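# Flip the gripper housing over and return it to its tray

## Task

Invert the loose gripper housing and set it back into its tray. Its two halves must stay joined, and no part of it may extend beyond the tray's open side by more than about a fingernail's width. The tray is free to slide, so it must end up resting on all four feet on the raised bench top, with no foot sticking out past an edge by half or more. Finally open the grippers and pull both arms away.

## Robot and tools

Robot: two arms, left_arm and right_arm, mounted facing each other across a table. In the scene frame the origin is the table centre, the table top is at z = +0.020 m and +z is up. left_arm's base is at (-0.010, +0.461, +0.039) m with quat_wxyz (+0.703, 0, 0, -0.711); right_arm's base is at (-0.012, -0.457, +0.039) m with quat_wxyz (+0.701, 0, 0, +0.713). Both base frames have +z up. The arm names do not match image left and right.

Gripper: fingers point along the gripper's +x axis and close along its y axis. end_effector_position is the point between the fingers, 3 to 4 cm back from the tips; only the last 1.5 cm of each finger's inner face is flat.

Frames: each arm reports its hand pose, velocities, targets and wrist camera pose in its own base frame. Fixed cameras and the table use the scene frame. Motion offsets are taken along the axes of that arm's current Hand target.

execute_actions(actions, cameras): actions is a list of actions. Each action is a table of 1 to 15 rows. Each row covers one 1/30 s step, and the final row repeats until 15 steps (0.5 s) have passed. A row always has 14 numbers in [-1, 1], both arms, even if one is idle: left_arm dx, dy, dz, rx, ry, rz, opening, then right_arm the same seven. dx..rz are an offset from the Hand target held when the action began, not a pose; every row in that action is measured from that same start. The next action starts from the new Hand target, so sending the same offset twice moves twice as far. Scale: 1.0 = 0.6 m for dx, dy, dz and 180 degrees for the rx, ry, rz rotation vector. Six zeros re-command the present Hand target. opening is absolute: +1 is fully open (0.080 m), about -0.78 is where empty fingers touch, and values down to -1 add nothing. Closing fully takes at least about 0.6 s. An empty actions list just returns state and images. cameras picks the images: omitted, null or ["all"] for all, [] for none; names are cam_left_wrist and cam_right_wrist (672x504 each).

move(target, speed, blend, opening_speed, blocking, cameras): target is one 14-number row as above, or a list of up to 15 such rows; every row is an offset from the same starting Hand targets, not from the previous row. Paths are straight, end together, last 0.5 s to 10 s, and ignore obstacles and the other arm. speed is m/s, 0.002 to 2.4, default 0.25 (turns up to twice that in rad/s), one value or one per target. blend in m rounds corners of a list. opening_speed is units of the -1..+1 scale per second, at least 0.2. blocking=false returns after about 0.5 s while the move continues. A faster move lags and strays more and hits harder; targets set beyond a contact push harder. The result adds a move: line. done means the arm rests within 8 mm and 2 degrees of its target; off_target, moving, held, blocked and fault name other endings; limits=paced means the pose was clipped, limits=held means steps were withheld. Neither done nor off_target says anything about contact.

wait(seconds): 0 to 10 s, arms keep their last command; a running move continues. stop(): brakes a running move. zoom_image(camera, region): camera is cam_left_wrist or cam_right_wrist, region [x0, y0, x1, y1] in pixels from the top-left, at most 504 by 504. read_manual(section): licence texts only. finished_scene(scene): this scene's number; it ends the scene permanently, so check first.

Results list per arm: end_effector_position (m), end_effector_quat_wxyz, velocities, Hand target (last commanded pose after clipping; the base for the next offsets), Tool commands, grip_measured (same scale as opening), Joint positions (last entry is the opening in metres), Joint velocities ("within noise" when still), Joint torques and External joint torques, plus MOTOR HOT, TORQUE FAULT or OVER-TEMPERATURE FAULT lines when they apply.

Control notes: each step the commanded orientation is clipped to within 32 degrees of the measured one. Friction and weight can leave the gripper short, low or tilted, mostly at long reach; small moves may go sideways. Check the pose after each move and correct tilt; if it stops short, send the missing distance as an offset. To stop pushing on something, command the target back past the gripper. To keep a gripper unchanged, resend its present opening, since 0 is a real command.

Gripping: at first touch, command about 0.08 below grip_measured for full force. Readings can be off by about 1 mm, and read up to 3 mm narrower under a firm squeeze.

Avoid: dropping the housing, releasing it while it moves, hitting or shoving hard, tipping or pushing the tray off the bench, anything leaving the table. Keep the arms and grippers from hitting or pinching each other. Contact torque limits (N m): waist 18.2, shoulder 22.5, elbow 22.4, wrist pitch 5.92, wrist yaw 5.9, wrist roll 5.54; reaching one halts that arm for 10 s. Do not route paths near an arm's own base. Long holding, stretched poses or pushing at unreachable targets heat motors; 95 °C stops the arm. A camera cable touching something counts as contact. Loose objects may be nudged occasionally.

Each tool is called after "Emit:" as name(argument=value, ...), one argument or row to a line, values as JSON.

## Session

Emit:
execute_actions(
  actions=[],
)

Scene clock: 0.00 s.
left_arm: end_effector_position=(+0.2802, -0.0107, +0.3315) grip_measured=+1.000 end_effector_quat_wxyz=(+0.970, +0.002, +0.241, +0.002) | right_arm: end_effector_position=(+0.4344, +0.1035, +0.3556) grip_measured=+0.984 end_effector_quat_wxyz=(+0.980, -0.132, +0.118, -0.092)
Joint positions: left_arm=[-0.077 0.941 1.183 -0.731 -0.073 -0.034 0.08] | right_arm=[0.436 1.517 1.425 -0.169 0.638 -0.134 0.079]
Joint velocities: within noise
Joint torques (N m): no reading
External joint torques (N m): no reading
Heat: left arm: hottest wrist yaw 29 °C (+0.0 °C/min); right arm: hottest wrist pitch 32 °C (+0.0 °C/min).
Hand target: left_arm +0.2800, -0.0106, +0.3324; +0.971, +0.002, +0.240, +0.002 | right_arm +0.4340, +0.1032, +0.3577; +0.980, -0.131, +0.116, -0.093
Tool commands: left_gripper/opening=+1.0 right_gripper/opening=+0.984185

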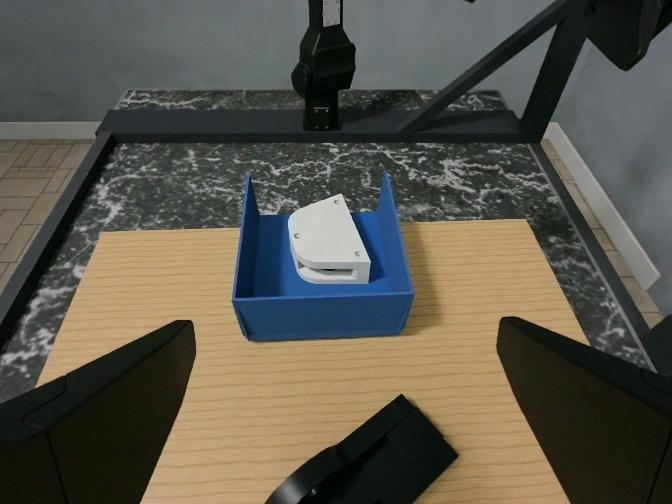

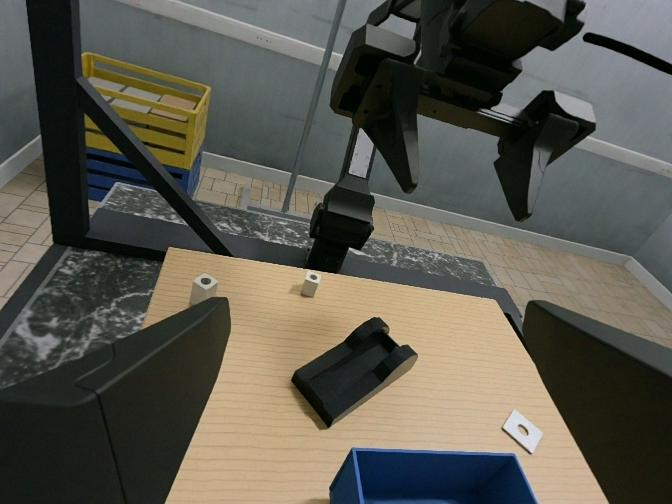

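Emit:
move(
  target=[-0.028,0.05,-0.0185,0,0.1233,0,1,-0.0958,-0.1728,-0.1212,0.044,0.2561,0.096,0.65],
  speed=0.3,
)

Emit:
zoom_image(
  camera="cam_left_wrist",
  region=[220, 40, 480, 280],
)

Scene clock: 26.93 s.
left_arm: end_effector_position=(+0.2585, +0.0187, +0.3284) grip_measured=+1.000 end_effector_quat_wxyz=(+0.906, +0.000, +0.424, +0.003) | right_arm: end_effector_position=(+0.3427, +0.0002, +0.3301) grip_measured=+0.653 end_effector_quat_wxyz=(+0.866, -0.001, +0.499, -0.002)
Joint positions: left_arm=[0.11 1.169 1.564 -1.273 0.065 0.082 0.08] | right_arm=[0.002 1.615 2.02 -1.45 0.004 0.002 0.064]
Joint velocities: within noise
Joint torques (N m): left_arm=[0.37 -1.5 5.22 0.93 0.13 0.19] | right_arm=[-0.27 -4.53 5.39 0.95 -0.16 -0.1]
External joint torques (N m): left_arm=[0.35 1.17 -0.43 -0.42 0.11 0.19] | right_arm=[-0.26 1.07 0.09 -0.19 -0.16 -0.1]
Heat: left arm: hottest wrist pitch 30 °C (+11.1 °C/min); right arm: hottest elbow 36 °C (+13.4 °C/min).
Hand target: left_arm +0.2598, +0.0193, +0.3305; +0.907, +0.001, +0.422, +0.002 | right_arm +0.3451, +0.0000, +0.3298; +0.866, +0.000, +0.500, +0.000
Off the commanded pose: left_arm 0.003 m, 0 deg | right_arm 0.002 m, 0 deg.
move: done

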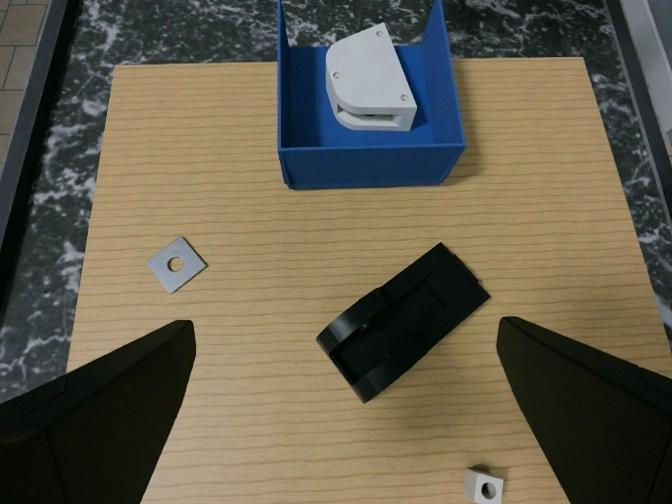

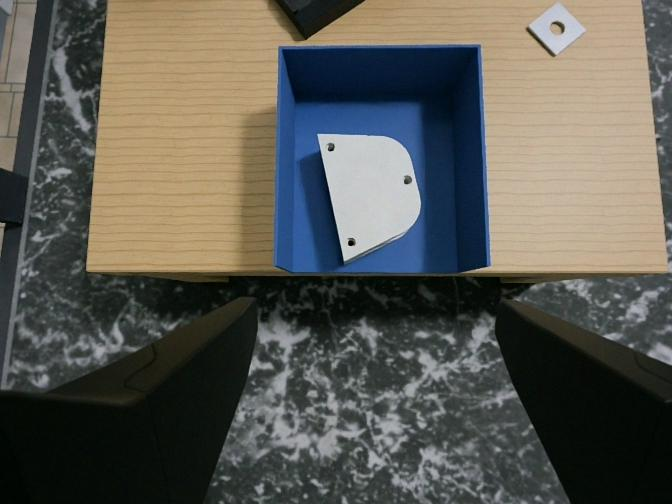

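Scaled by 1.938 from the camera's 672x504 image, which has a finer 960x720 frame.

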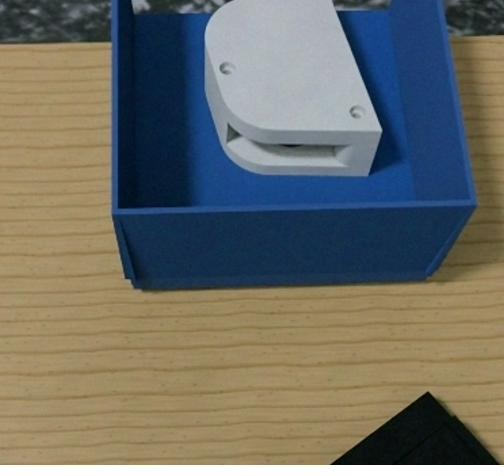

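Emit:
move(
  target=[
    [0,0,0,0,0,0,1,0.1742,-0.0203,0.0157,-0.0529,0,0.0306,0.55],
    [0,0,0,0,0,0,1,0.2492,-0.0203,-0.0277,-0.0529,0,0.0306,0.55],
  ],
  speed=[0.2,0.1],
)

Scene clock: 59.67 s.
left_arm: end_effector_position=(+0.2586, +0.0187, +0.3285) grip_measured=+1.000 end_effector_quat_wxyz=(+0.906, +0.000, +0.424, +0.003) | right_arm: end_effector_position=(+0.4074, -0.0121, +0.1884) grip_measured=+0.553 end_effector_quat_wxyz=(+0.859, -0.048, +0.503, +0.082)
Joint positions: left_arm=[0.11 1.169 1.564 -1.273 0.065 0.082 0.08] | right_arm=[-0.078 1.693 1.507 -0.889 -0.131 -0.234 0.06]
Joint velocities: within noise
Joint torques (N m): left_arm=[0.39 -1.53 5.2 0.93 0.13 0.19] | right_arm=[-0.18 -8.88 4.22 1.29 -0.23 -0.09]
External joint torques (N m): left_arm=[0.38 1.11 -0.43 -0.42 0.1 0.19] | right_arm=[-0.21 -1.62 -2.12 0.22 -0.14 -0.09]
Heat: left arm: hottest elbow 30 °C (+6.0 °C/min); right arm: hottest elbow 36 °C (+6.0 °C/min).
Hand target: left_arm +0.2598, +0.0193, +0.3306; +0.907, +0.001, +0.422, +0.002 | right_arm +0.4054, -0.0121, +0.1920; +0.862, -0.048, +0.498, +0.083
Off the commanded pose: left_arm 0.002 m, 0 deg | right_arm 0.004 m, 1 deg.
move: done

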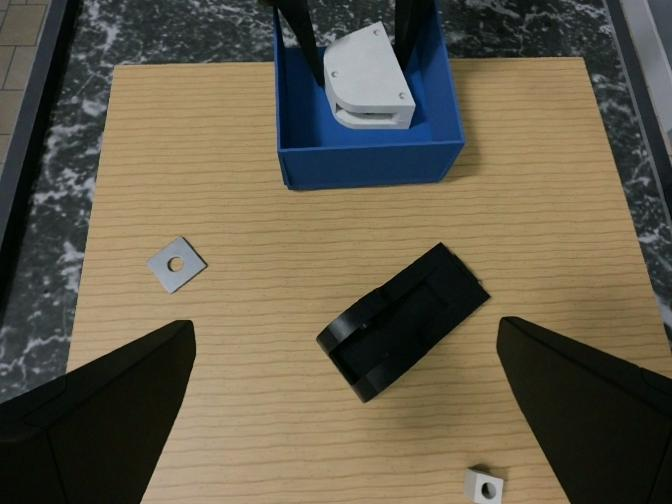

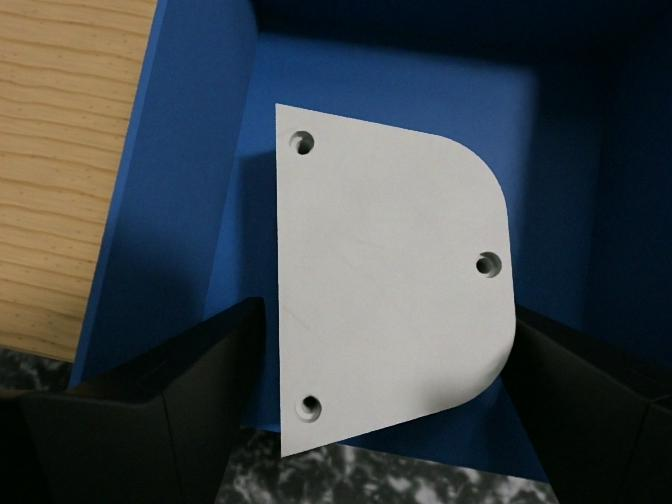

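Emit:
move(
  target=[
    [0,0,0,0,0,0,1,0.005,-0.004,0.0087,0,0,0,0.55],
    [0,0,0,0,0,0,1,0.005,-0.004,0.0087,0,0,0,0.2],
  ],
  speed=0.05,
  opening_speed=0.4,
)

Scene clock: 77.70 s.
left_arm: end_effector_position=(+0.2586, +0.0187, +0.3285) grip_measured=+1.000 end_effector_quat_wxyz=(+0.906, +0.000, +0.424, +0.003) | right_arm: end_effector_position=(+0.4090, -0.0127, +0.1916) grip_measured=+0.312 end_effector_quat_wxyz=(+0.861, -0.048, +0.499, +0.082)
Joint positions: left_arm=[0.11 1.169 1.564 -1.273 0.065 0.082 0.08] | right_arm=[-0.079 1.693 1.515 -0.889 -0.131 -0.236 0.049]
Joint velocities: within noise
Joint torques (N m): left_arm=[0.39 -1.52 5.21 0.93 0.12 0.19] | right_arm=[-0.25 -6.11 6.3 1.1 -0.26 -0.1]
External joint torques (N m): left_arm=[0.4 1.14 -0.46 -0.43 0.09 0.19] | right_arm=[-0.24 1.18 -0.12 -0.02 -0.17 -0.1]
Heat: left arm: hottest elbow 31 °C (+4.0 °C/min); right arm: hottest elbow 36 °C (+2.0 °C/min).
Hand target: left_arm +0.2598, +0.0193, +0.3306; +0.907, +0.001, +0.422, +0.002 | right_arm +0.4118, -0.0133, +0.1920; +0.862, -0.048, +0.498, +0.083
Off the commanded pose: left_arm 0.003 m, 0 deg | right_arm 0.003 m, 0 deg.
move: done

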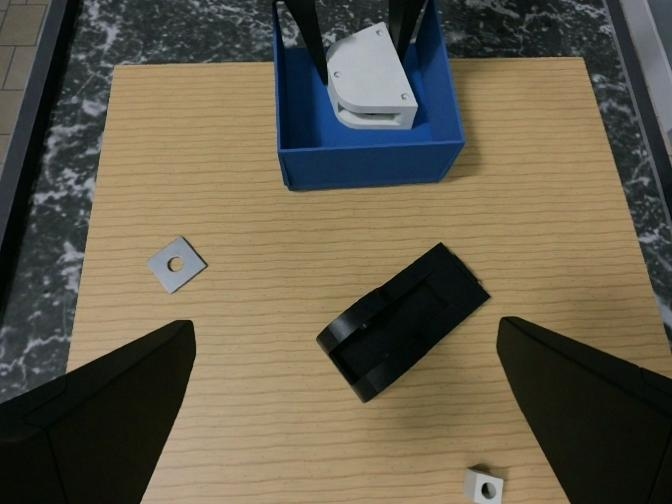

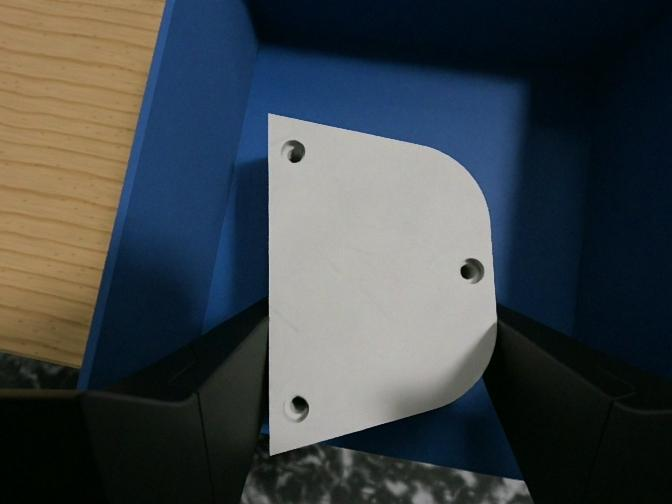

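Emit:
move(
  target=[
    [0,0,0,0,0,0,1,0,0,0,0,0,0,0.5],
    [0,0,0,0,0,0,1,0.0122,0,0.0045,0,0,0,0.5],
    [0,0,0,0,0,0,1,0.0122,0,0.0045,0,0,0,0.2],
  ],
  speed=0.05,
  opening_speed=0.5,
)

Scene clock: 91.10 s.
left_arm: end_effector_position=(+0.2586, +0.0187, +0.3285) grip_measured=+1.000 end_effector_quat_wxyz=(+0.906, +0.000, +0.424, +0.003) | right_arm: end_effector_position=(+0.4140, -0.0131, +0.1876) grip_measured=+0.317 end_effector_quat_wxyz=(+0.861, -0.048, +0.499, +0.082)
Joint positions: left_arm=[0.11 1.169 1.564 -1.273 0.065 0.082 0.08] | right_arm=[-0.079 1.71 1.52 -0.874 -0.131 -0.236 0.049]
Joint velocities: within noise
Joint torques (N m): left_arm=[0.38 -1.53 5.21 0.93 0.12 0.19] | right_arm=[0.2 -5.91 6.27 1.29 -0.16 0.06]
External joint torques (N m): left_arm=[0.39 1.08 -0.45 -0.45 0.09 0.19] | right_arm=[0.21 1.53 -0.11 0.19 -0.08 0.06]
Heat: left arm: hottest elbow 32 °C (+3.0 °C/min); right arm: hottest elbow 37 °C (+2.0 °C/min).
Hand target: left_arm +0.2598, +0.0193, +0.3306; +0.907, +0.001, +0.422, +0.002 | right_arm +0.4177, -0.0122, +0.1871; +0.862, -0.048, +0.498, +0.083
Off the commanded pose: left_arm 0.003 m, 0 deg | right_arm 0.004 m, 0 deg.
move: done

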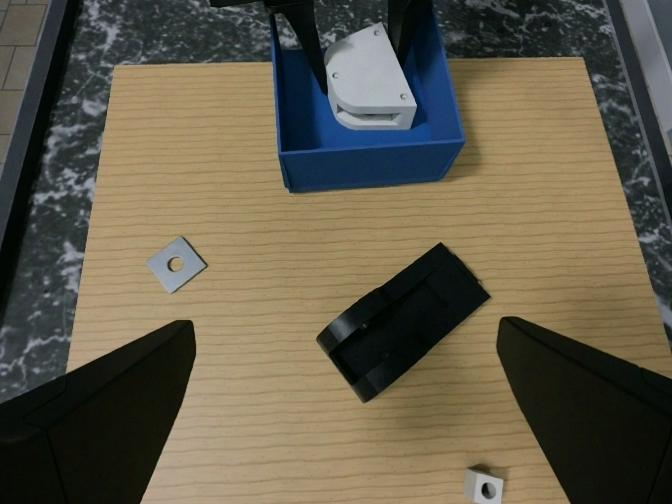

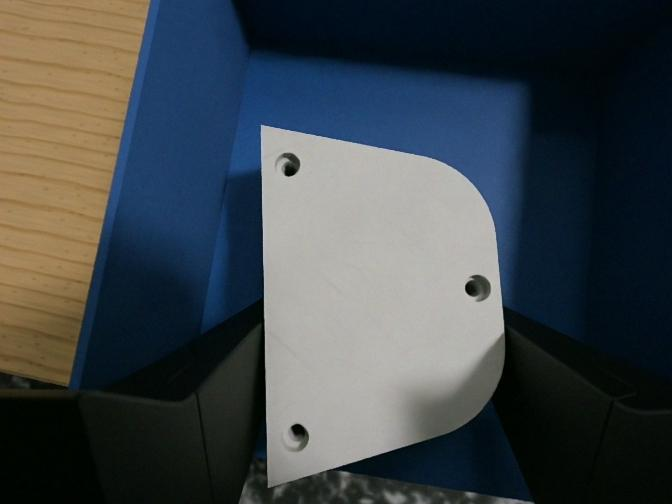

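Emit:
move(
  target=[
    [0,0,0,0,0,0,1,-0.0866,0,0.05,0,0,0,0.2],
    [0,0,0,0,0,0,1,-0.117,0.0068,-0.0025,0.0529,0,-0.0306,0.2],
  ],
  speed=[0.08,0.12],
)

Scene clock: 109.57 s.
left_arm: end_effector_position=(+0.2586, +0.0187, +0.3285) grip_measured=+1.000 end_effector_quat_wxyz=(+0.906, +0.000, +0.424, +0.003) | right_arm: end_effector_position=(+0.3834, -0.0160, +0.2432) grip_measured=+0.317 end_effector_quat_wxyz=(+0.863, +0.000, +0.506, +0.002)
Joint positions: left_arm=[0.11 1.169 1.564 -1.273 0.065 0.082 0.08] | right_arm=[-0.053 1.624 1.651 -1.088 -0.029 -0.049 0.049]
Joint velocities: within noise
Joint torques (N m): left_arm=[0.38 -1.54 5.21 0.93 0.13 0.19] | right_arm=[0.36 -8.26 4.42 1.36 0.08 0.21]
External joint torques (N m): left_arm=[0.37 1.1 -0.43 -0.42 0.1 0.19] | right_arm=[0.4 -1.7 -1.81 0.22 0.1 0.2]
Heat: left arm: hottest elbow 32 °C (+2.0 °C/min); right arm: hottest elbow 40 °C (+5.0 °C/min).
Hand target: left_arm +0.2598, +0.0193, +0.3306; +0.907, +0.001, +0.422, +0.002 | right_arm +0.3812, -0.0152, +0.2470; +0.866, +0.000, +0.500, +0.000
Off the commanded pose: left_arm 0.003 m, 0 deg | right_arm 0.005 m, 1 deg.
move: done

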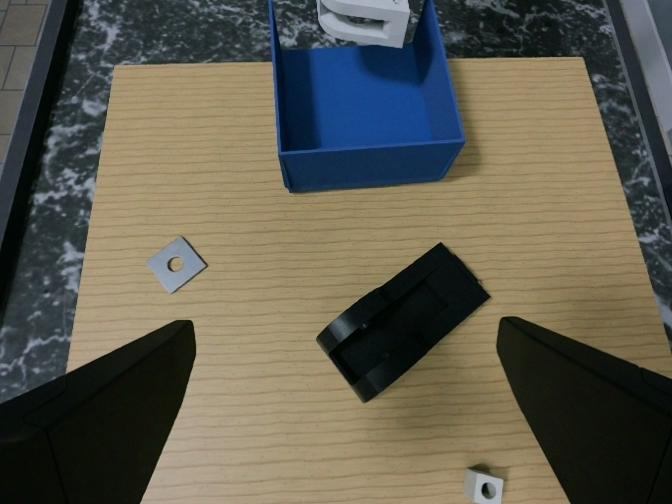

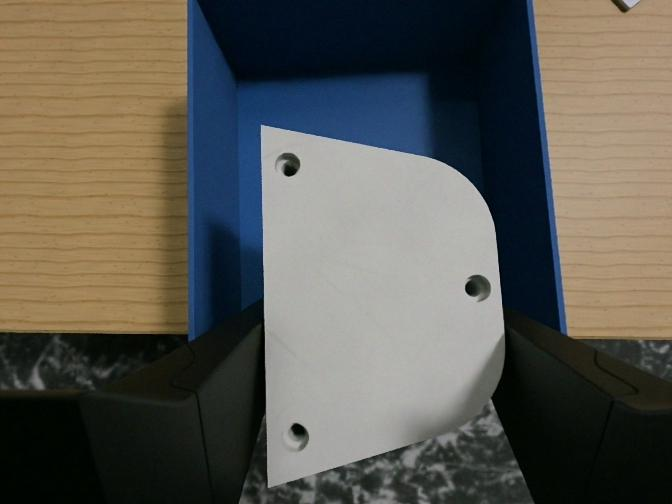

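Emit:
move(
  target=[
    [0,0,0,0,0,0,1,-0.0042,0,-0.0072,0,0,0,0.2],
    [0,0,0,0,0,0,1,0.0745,0,-0.0527,0,0,0,0.2],
  ],
  speed=[0.08,0.05],
)

Emit:
zoom_image(
  camera="cam_left_wrist",
  region=[240, 0, 490, 200],
)

Scene clock: 133.67 s.
left_arm: end_effector_position=(+0.2586, +0.0187, +0.3285) grip_measured=+1.000 end_effector_quat_wxyz=(+0.906, +0.000, +0.424, +0.003) | right_arm: end_effector_position=(+0.3779, -0.0157, +0.1890) grip_measured=+0.317 end_effector_quat_wxyz=(+0.863, +0.000, +0.506, +0.002)
Joint positions: left_arm=[0.11 1.169 1.564 -1.273 0.065 0.082 0.08] | right_arm=[-0.053 1.57 1.377 -0.868 -0.029 -0.049 0.049]
Joint velocities: within noise
Joint torques (N m): left_arm=[0.38 -1.53 5.21 0.93 0.12 0.19] | right_arm=[0.27 -8.04 4.48 1.34 0.09 0.17]
External joint torques (N m): left_arm=[0.39 1.13 -0.46 -0.43 0.09 0.18] | right_arm=[0.25 -1.67 -1.94 0.22 0.11 0.17]
Heat: left arm: hottest elbow 32 °C (+1.0 °C/min); right arm: hottest shoulder 39 °C (+5.0 °C/min).
Hand target: left_arm +0.2598, +0.0193, +0.3306; +0.907, +0.001, +0.422, +0.002 | right_arm +0.3762, -0.0151, +0.1925; +0.866, +0.000, +0.500, +0.001
Off the commanded pose: left_arm 0.003 m, 0 deg | right_arm 0.004 m, 1 deg.
move: done

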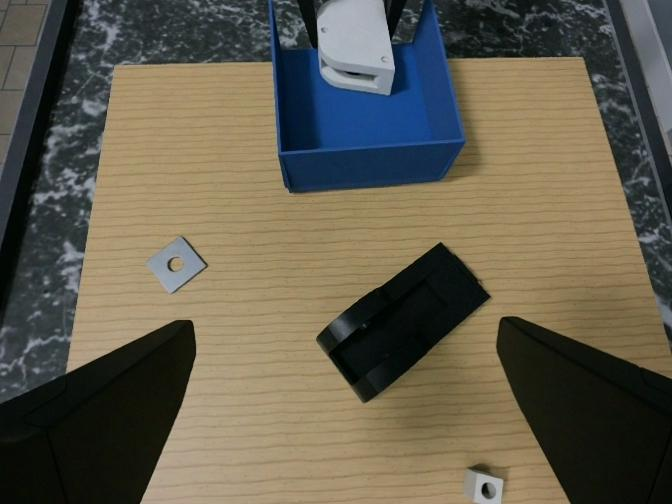

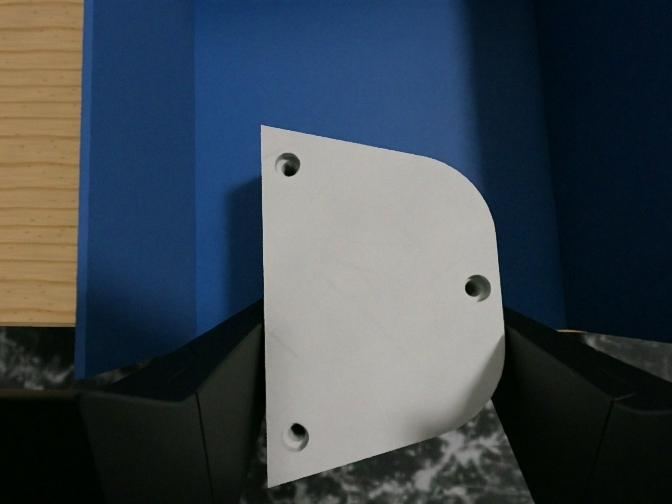

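Scaled by 2.016 from the camera's 672x504 image, which has a finer 960x720 frame.

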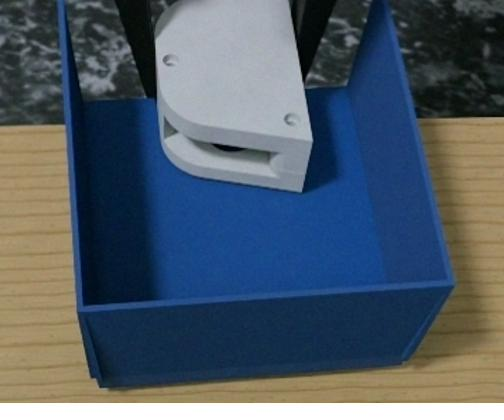

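Emit:
move(
  target=[
    [0,0,0,0,0,0,1,0.0028,0,-0.0016,0,0,0,0.2],
    [0,0,0,0,0,0,1,0.0028,0,-0.0016,0,0,0,0.65],
  ],
  speed=0.02,
  opening_speed=0.3,
)

Emit:
zoom_image(
  camera="cam_left_wrist",
  region=[240, 0, 490, 200],
)

Scene clock: 143.63 s.
left_arm: end_effector_position=(+0.2586, +0.0187, +0.3285) grip_measured=+1.000 end_effector_quat_wxyz=(+0.906, +0.000, +0.424, +0.003) | right_arm: end_effector_position=(+0.3779, -0.0157, +0.1875) grip_measured=+0.646 end_effector_quat_wxyz=(+0.863, +0.000, +0.505, +0.002)
Joint positions: left_arm=[0.11 1.169 1.564 -1.273 0.065 0.082 0.08] | right_arm=[-0.053 1.569 1.369 -0.86 -0.029 -0.049 0.064]
Joint velocities: within noise
Joint torques (N m): left_arm=[0.38 -1.53 5.21 0.93 0.12 0.19] | right_arm=[0.29 -7.91 4.56 1.32 0.09 0.17]
External joint torques (N m): left_arm=[0.37 1.11 -0.42 -0.42 0.09 0.19] | right_arm=[0.28 -1.57 -1.83 0.2 0.11 0.17]
Heat: left arm: hottest elbow 33 °C (+2.0 °C/min); right arm: hottest shoulder 38 °C (+4.0 °C/min).
Hand target: left_arm +0.2598, +0.0193, +0.3306; +0.907, +0.001, +0.422, +0.002 | right_arm +0.3761, -0.0151, +0.1906; +0.866, +0.000, +0.500, +0.001
Off the commanded pose: left_arm 0.003 m, 0 deg | right_arm 0.004 m, 1 deg.
move: done

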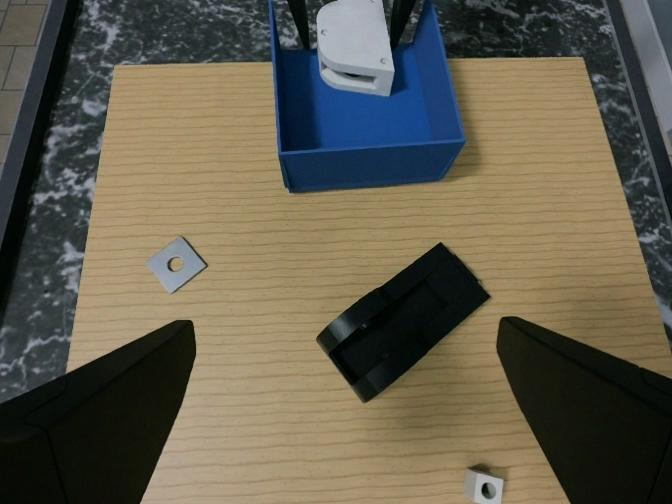

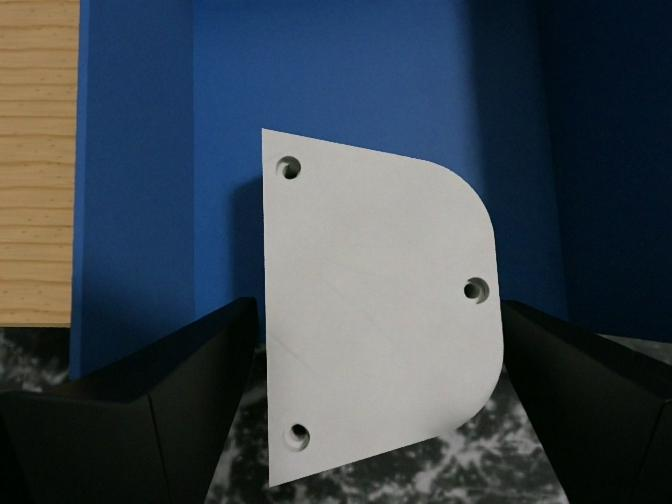

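Scaled by 2.016 from the camera's 672x504 image, which has a finer 960x720 frame.

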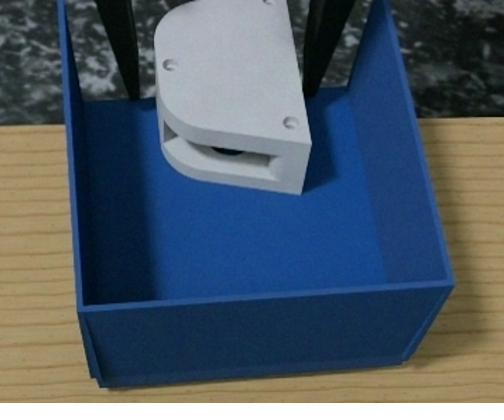

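Emit:
move(
  target=[
    [0,0,0,0,0,0,1,-0.15,0,0,0,0,0,0.65],
    [0,0,0,0,0,0,1,-0.1411,0.002,-0.063,0.4439,-0.2511,0.2668,0.65],
    [0,0,0,0,0,0,1,-0.0221,0.002,-0.1318,0.4439,-0.2511,0.2668,0.65],
  ],
  speed=[0.12,0.45,0.15],
)

Emit:
zoom_image(
  camera="cam_right_wrist",
  region=[220, 60, 560, 380],
)

Scene clock: 183.50 s.
left_arm: end_effector_position=(+0.2586, +0.0187, +0.3285) grip_measured=+1.000 end_effector_quat_wxyz=(+0.906, +0.000, +0.424, +0.003) | right_arm: end_effector_position=(+0.3018, -0.0145, +0.1658) grip_measured=+0.647 end_effector_quat_wxyz=(+0.708, +0.706, +0.010, +0.016)
Joint positions: left_arm=[0.11 1.169 1.564 -1.273 0.065 0.082 0.08] | right_arm=[-0.131 1.122 0.103 1.026 -0.168 1.568 0.064]
Joint velocities: within noise
Joint torques (N m): left_arm=[0.38 -1.53 5.21 0.93 0.12 0.19] | right_arm=[0.35 -1.68 3.78 1.92 0.14 0.09]
External joint torques (N m): left_arm=[0.39 1.23 -0.45 -0.39 0.08 0.18] | right_arm=[0.36 0.59 -1.75 0.22 0.14 0.14]
Heat: left arm: hottest elbow 33 °C (+1.0 °C/min); right arm: hottest shoulder 39 °C (+1.0 °C/min).
Hand target: left_arm +0.2598, +0.0193, +0.3306; +0.907, +0.001, +0.422, +0.002 | right_arm +0.3010, -0.0140, +0.1626; +0.707, +0.707, +0.013, +0.013
Off the commanded pose: left_arm 0.003 m, 0 deg | right_arm 0.003 m, 0 deg.
move: done

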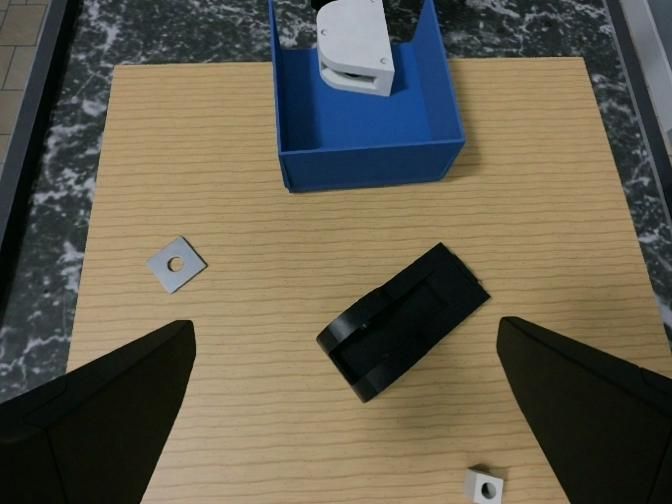

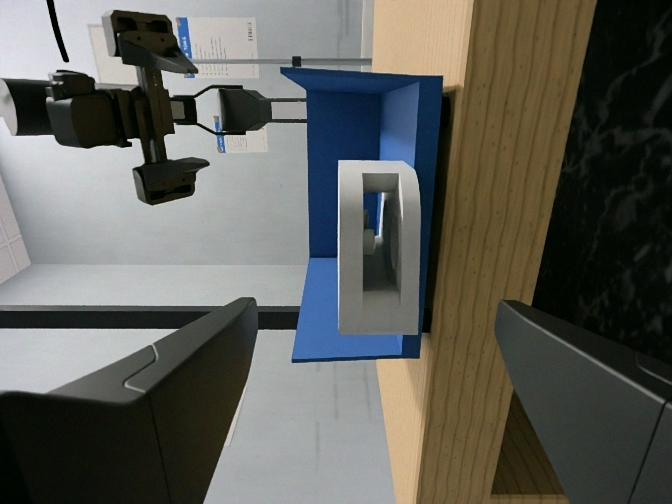

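Scaled by 1.482 from the camera's 672x504 image, which has a finer 960x720 frame.

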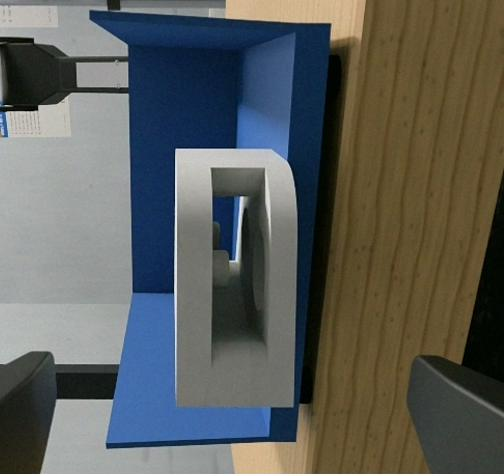

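Emit:
move(
  target=[
    [0,0,0,0,0,0,1,0.0,-0.0035,0,0,0,0,0.65],
    [0,0,0,0,0,0,1,0.052,-0.0035,0,0,0,0,0.5],
  ],
  speed=0.08,
  opening_speed=0.5,
)

Emit:
zoom_image(
  camera="cam_right_wrist",
  region=[220, 100, 560, 420],
)

Emit:
zoom_image(
  camera="cam_left_wrist",
  region=[300, 0, 420, 100],
)

Scene clock: 200.10 s.
left_arm: end_effector_position=(+0.2586, +0.0187, +0.3285) grip_measured=+1.000 end_effector_quat_wxyz=(+0.906, +0.000, +0.424, +0.003) | right_arm: end_effector_position=(+0.3298, -0.0130, +0.1580) grip_measured=+0.503 end_effector_quat_wxyz=(+0.708, +0.706, +0.016, +0.011)
Joint positions: left_arm=[0.11 1.169 1.564 -1.273 0.065 0.082 0.08] | right_arm=[-0.103 1.342 0.18 1.155 -0.14 1.568 0.058]
Joint velocities: within noise
Joint torques (N m): left_arm=[0.38 -1.53 5.2 0.93 0.12 0.18] | right_arm=[0.38 -2.37 4.86 1.95 0.16 0.09]
External joint torques (N m): left_arm=[0.39 1.21 -0.54 -0.45 0.09 0.18] | right_arm=[0.39 0.87 -0.1 0.26 0.16 0.14]
Heat: left arm: hottest elbow 33 °C (+0.0 °C/min); right arm: hottest wrist pitch 39 °C (+2.0 °C/min).
Hand target: left_arm +0.2598, +0.0193, +0.3306; +0.907, +0.001, +0.422, +0.002 | right_arm +0.3322, -0.0128, +0.1605; +0.707, +0.707, +0.013, +0.013
Off the commanded pose: left_arm 0.003 m, 0 deg | right_arm 0.003 m, 0 deg.
move: done

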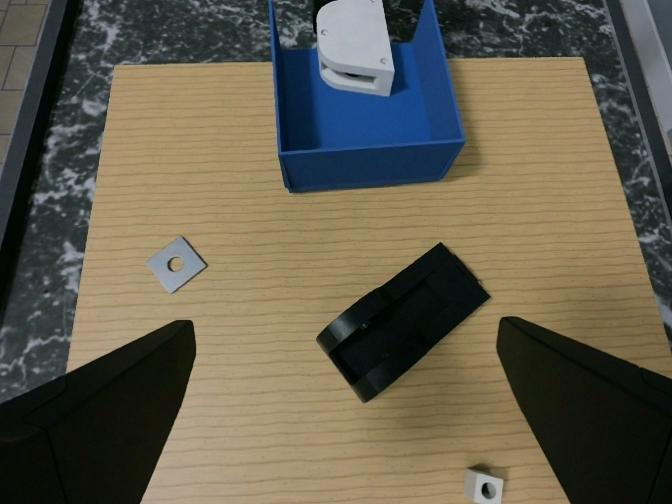

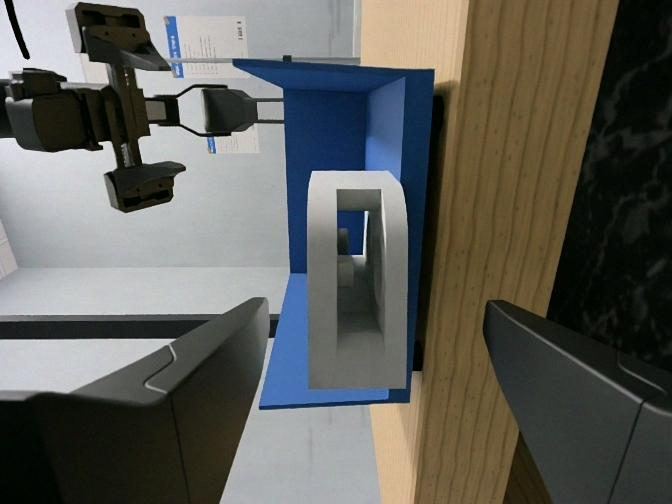

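Scaled by 1.482 from the camera's 672x504 image, which has a finer 960x720 frame.

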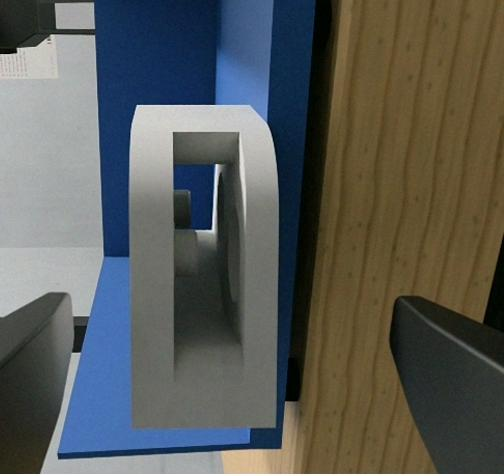

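Scaled by 4.200 from the camera's 672x504 image, which has a finer 960x720 frame.

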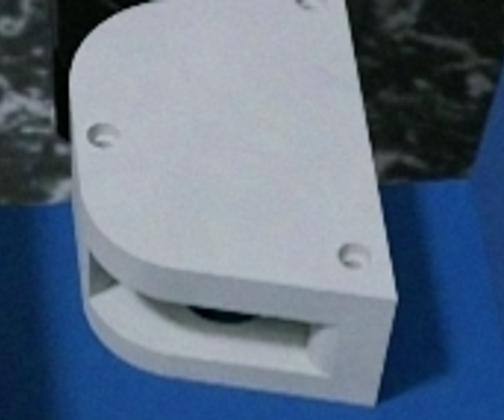

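Emit:
move(
  target=[
    [0,0,0,0,0,0,1,0.004,0.0083,0,0,0,0,0.5],
    [0,0,0,0,0,0,1,0.020,0.0083,0,0,0,0,0.5],
  ],
  speed=0.05,
)

Scene clock: 239.57 s.
left_arm: end_effector_position=(+0.2586, +0.0187, +0.3285) grip_measured=+1.000 end_effector_quat_wxyz=(+0.906, +0.000, +0.424, +0.003) | right_arm: end_effector_position=(+0.3416, -0.0127, +0.1631) grip_measured=+0.503 end_effector_quat_wxyz=(+0.708, +0.706, +0.016, +0.010)
Joint positions: left_arm=[0.11 1.169 1.564 -1.273 0.065 0.082 0.08] | right_arm=[-0.095 1.371 0.231 1.133 -0.132 1.568 0.058]
Joint velocities: within noise
Joint torques (N m): left_arm=[0.38 -1.52 5.21 0.93 0.12 0.19] | right_arm=[0.38 -2.55 4.96 1.96 0.16 0.09]
External joint torques (N m): left_arm=[0.36 1.2 -0.49 -0.43 0.09 0.19] | right_arm=[0.39 0.99 -0.09 0.27 0.16 0.15]
Heat: left arm: hottest elbow 34 °C (+1.0 °C/min); right arm: hottest wrist pitch 43 °C (+7.1 °C/min).
Hand target: left_arm +0.2598, +0.0193, +0.3306; +0.907, +0.001, +0.422, +0.002 | right_arm +0.3442, -0.0125, +0.1655; +0.707, +0.707, +0.013, +0.013
Off the commanded pose: left_arm 0.003 m, 0 deg | right_arm 0.004 m, 0 deg.
move: done

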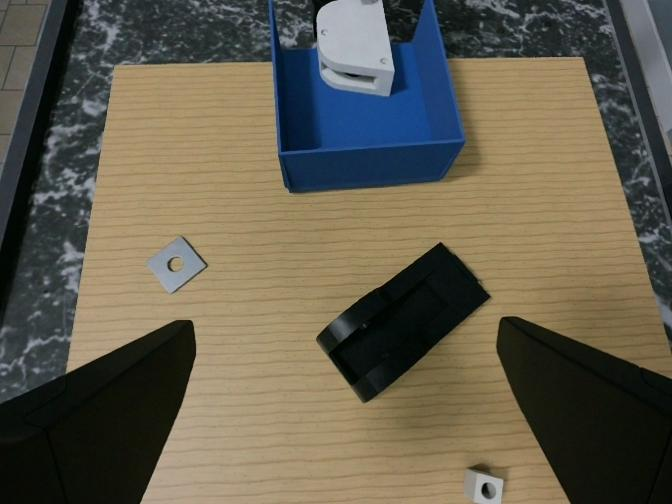

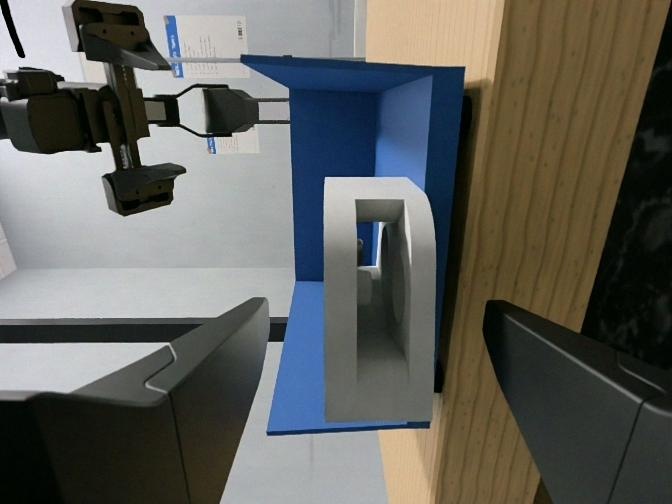

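Emit:
move(
  target=[0,0,0,0,-0.04,0,1,0.0075,0,0,0,0,0,0.5],
  speed=0.1,
)

Emit:
zoom_image(
  camera="cam_left_wrist",
  region=[230, 0, 510, 210],
)

Scene clock: 261.00 s.
left_arm: end_effector_position=(+0.2613, +0.0189, +0.3314) grip_measured=+1.000 end_effector_quat_wxyz=(+0.931, +0.001, +0.365, +0.002) | right_arm: end_effector_position=(+0.3461, -0.0125, +0.1632) grip_measured=+0.503 end_effector_quat_wxyz=(+0.708, +0.706, +0.016, +0.011)
Joint positions: left_arm=[0.12 1.079 1.445 -1.117 0.083 0.082 0.08] | right_arm=[-0.092 1.393 0.247 1.14 -0.129 1.568 0.058]
Joint velocities: within noise
Joint torques (N m): left_arm=[0.38 -2.54 3.55 1.25 0.14 0.11] | right_arm=[0.39 -2.74 4.97 1.96 0.16 0.08]
External joint torques (N m): left_arm=[0.38 -0.22 -2.36 -0.24 0.11 0.1] | right_arm=[0.4 0.95 -0.05 0.27 0.15 0.14]
Heat: left arm: hottest elbow 34 °C (+1.0 °C/min); right arm: hottest wrist pitch 43 °C (+4.0 °C/min).
Hand target: left_arm +0.2599, +0.0192, +0.3305; +0.931, +0.002, +0.364, +0.002 | right_arm +0.3487, -0.0123, +0.1654; +0.707, +0.707, +0.013, +0.013
Off the commanded pose: left_arm 0.002 m, 0 deg | right_arm 0.003 m, 0 deg.
move: done

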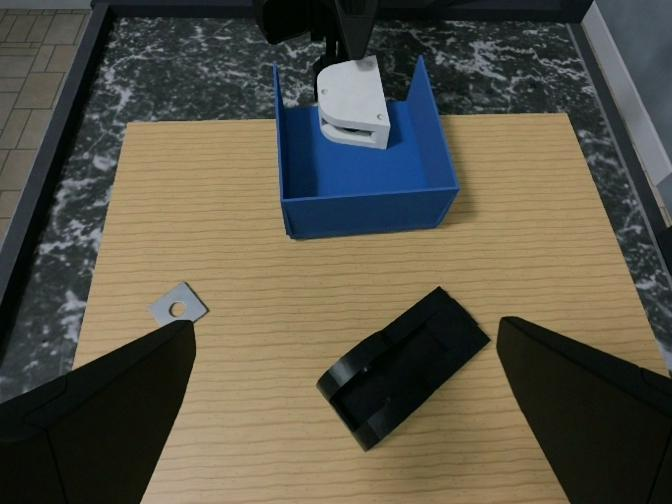

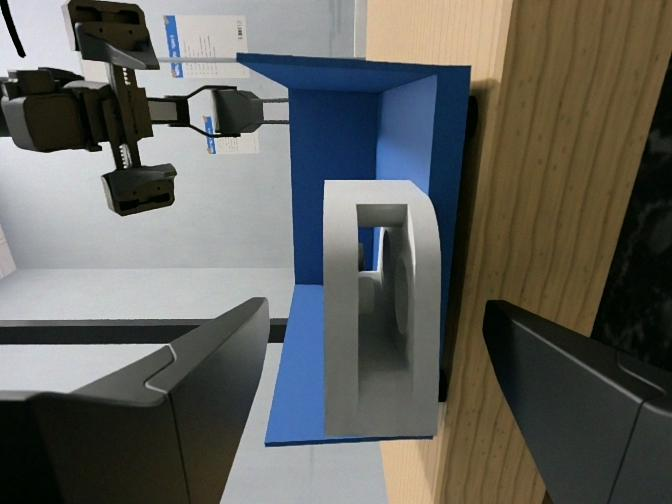

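Scaled by 1.800 from the camera's 672x504 image, which has a finer 960x720 frame.

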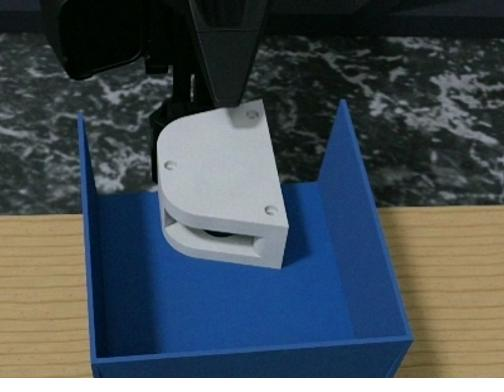

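Emit:
move(
  target=[0,0,0,0,0,0,1,0,0,0,0,0,0,-0.08],
  opening_speed=0.5,
)

Emit:
zoom_image(
  camera="cam_left_wrist",
  region=[230, 0, 510, 210],
)

Scene clock: 269.80 s.
left_arm: end_effector_position=(+0.2612, +0.0190, +0.3315) grip_measured=+1.000 end_effector_quat_wxyz=(+0.931, +0.001, +0.365, +0.002) | right_arm: end_effector_position=(+0.3462, -0.0126, +0.1633) grip_measured=-0.076 end_effector_quat_wxyz=(+0.708, +0.706, +0.015, +0.011)
Joint positions: left_arm=[0.12 1.078 1.445 -1.117 0.083 0.082 0.08] | right_arm=[-0.092 1.393 0.247 1.14 -0.129 1.568 0.032]
Joint velocities: within noise
Joint torques (N m): left_arm=[0.37 -2.55 3.56 1.24 0.13 0.11] | right_arm=[0.4 -2.72 4.92 1.95 0.14 0.09]
External joint torques (N m): left_arm=[0.35 -0.27 -2.36 -0.25 0.1 0.1] | right_arm=[0.39 0.99 -0.11 0.26 0.15 0.14]
Heat: left arm: hottest elbow 34 °C (+1.0 °C/min); right arm: hottest wrist pitch 44 °C (+4.0 °C/min).
Hand target: left_arm +0.2598, +0.0193, +0.3306; +0.931, +0.001, +0.364, +0.002 | right_arm +0.3487, -0.0123, +0.1656; +0.707, +0.707, +0.013, +0.013
Off the commanded pose: left_arm 0.002 m, 0 deg | right_arm 0.003 m, 0 deg.
move: done

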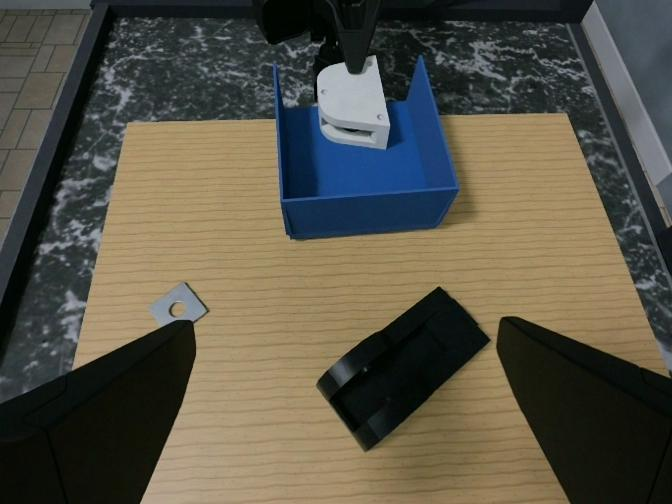

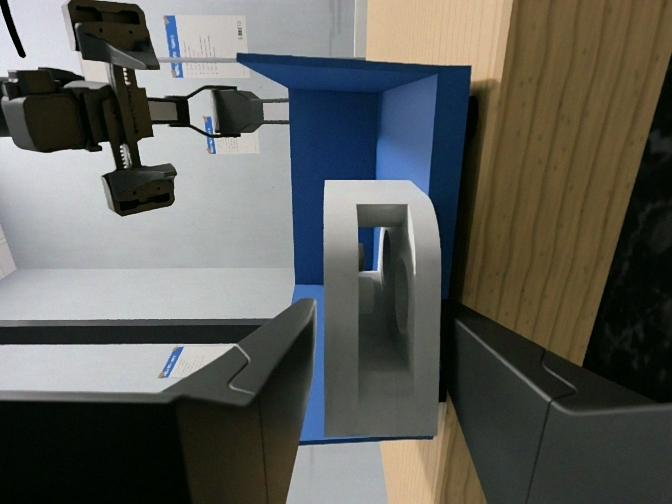

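Scaled by 1.800 from the camera's 672x504 image, which has a finer 960x720 frame.

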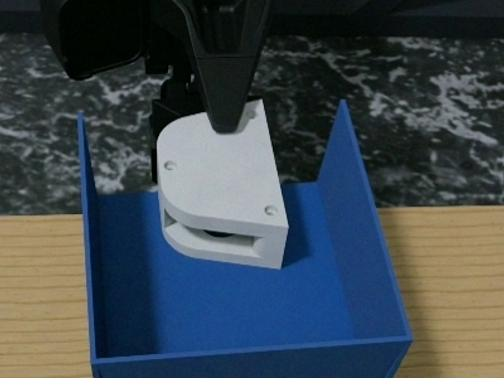

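Emit:
move(
  target=[
    [0,0,0,0,0,0,1,0,0,0,0,0,0,-0.26],
    [0,0,0,0,0,0,1,0,0,0,0,0,0,-0.42],
  ],
  opening_speed=0.3,
)

Emit:
zoom_image(
  camera="cam_left_wrist",
  region=[230, 0, 510, 210],
)

Scene clock: 280.43 s.
left_arm: end_effector_position=(+0.2612, +0.0190, +0.3315) grip_measured=+1.000 end_effector_quat_wxyz=(+0.931, +0.001, +0.365, +0.002) | right_arm: end_effector_position=(+0.3466, -0.0126, +0.1645) grip_measured=-0.236 end_effector_quat_wxyz=(+0.708, +0.706, +0.014, +0.012)
Joint positions: left_arm=[0.12 1.078 1.445 -1.117 0.083 0.082 0.08] | right_arm=[-0.092 1.393 0.249 1.142 -0.129 1.568 0.024]
Joint velocities: within noise
Joint torques (N m): left_arm=[0.37 -2.54 3.58 1.24 0.13 0.11] | right_arm=[0.4 -2.74 4.76 1.78 0.15 0.07]
External joint torques (N m): left_arm=[0.37 -0.18 -2.41 -0.28 0.09 0.1] | right_arm=[0.42 0.98 -0.28 0.09 0.15 0.12]
Heat: left arm: hottest elbow 33 °C (+0.0 °C/min); right arm: hottest wrist pitch 45 °C (+4.0 °C/min).
Hand target: left_arm +0.2598, +0.0193, +0.3306; +0.931, +0.002, +0.364, +0.002 | right_arm +0.3487, -0.0123, +0.1655; +0.707, +0.707, +0.013, +0.013
Off the commanded pose: left_arm 0.002 m, 0 deg | right_arm 0.002 m, 0 deg.
move: done

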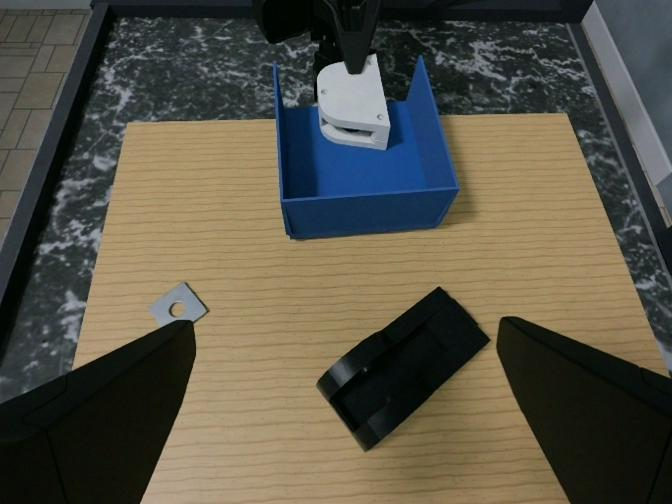

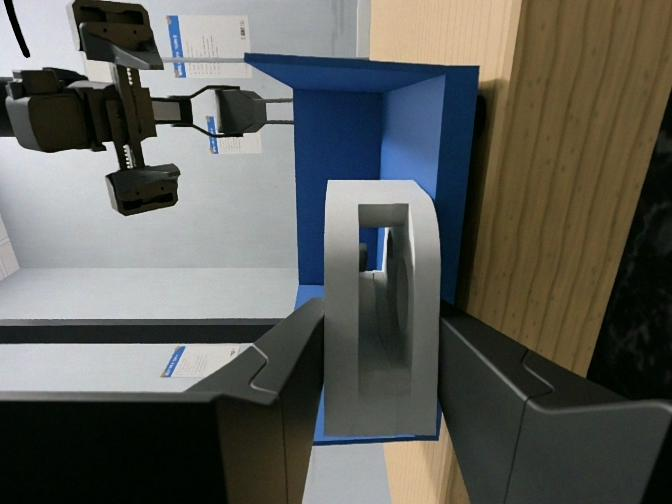

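Scaled by 1.800 from the camera's 672x504 image, which has a finer 960x720 frame.

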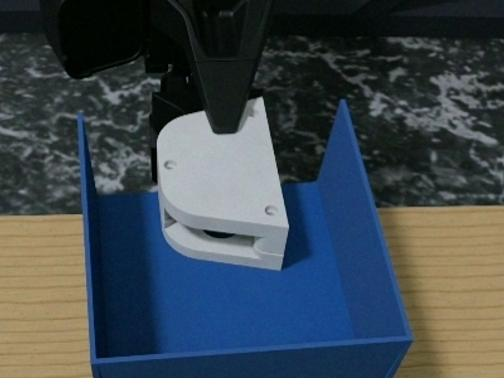

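Emit:
move(
  target=[0,0,0,0,0,0,1,0,0.13,0,0,0,0,-0.42],
  speed=0.08,
)

Scene clock: 285.50 s.
left_arm: end_effector_position=(+0.2612, +0.0190, +0.3315) grip_measured=+1.000 end_effector_quat_wxyz=(+0.931, +0.001, +0.365, +0.002) | right_arm: end_effector_position=(+0.3486, -0.0128, +0.2344) grip_measured=-0.236 end_effector_quat_wxyz=(+0.707, +0.707, +0.021, +0.005)
Joint positions: left_arm=[0.12 1.078 1.445 -1.117 0.083 0.082 0.08] | right_arm=[-0.092 1.096 0.453 0.621 -0.129 1.569 0.024]
Joint velocities: within noise
Joint torques (N m): left_arm=[0.37 -2.54 3.57 1.24 0.13 0.1] | right_arm=[0.33 -4.17 6.56 1.68 0.13 0.05]
External joint torques (N m): left_arm=[0.38 -0.23 -2.36 -0.26 0.08 0.1] | right_arm=[0.33 -0.98 -0.12 -0.04 0.13 0.11]
Heat: left arm: hottest elbow 33 °C (+0.0 °C/min); right arm: hottest wrist pitch 45 °C (+3.0 °C/min).
Hand target: left_arm +0.2598, +0.0193, +0.3306; +0.931, +0.002, +0.364, +0.002 | right_arm +0.3487, -0.0124, +0.2434; +0.707, +0.707, +0.013, +0.013
Off the commanded pose: left_arm 0.002 m, 0 deg | right_arm 0.009 m, 1 deg.
move: off_target (right_arm)

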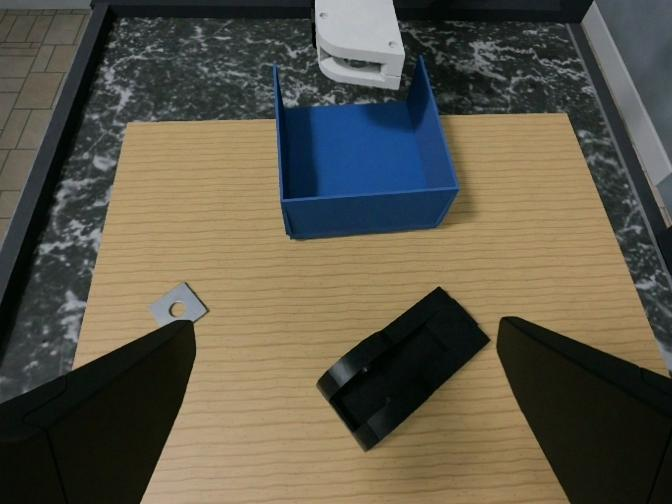

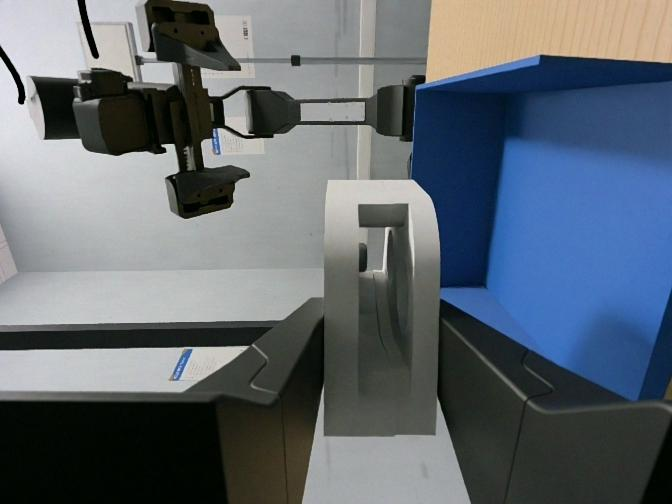

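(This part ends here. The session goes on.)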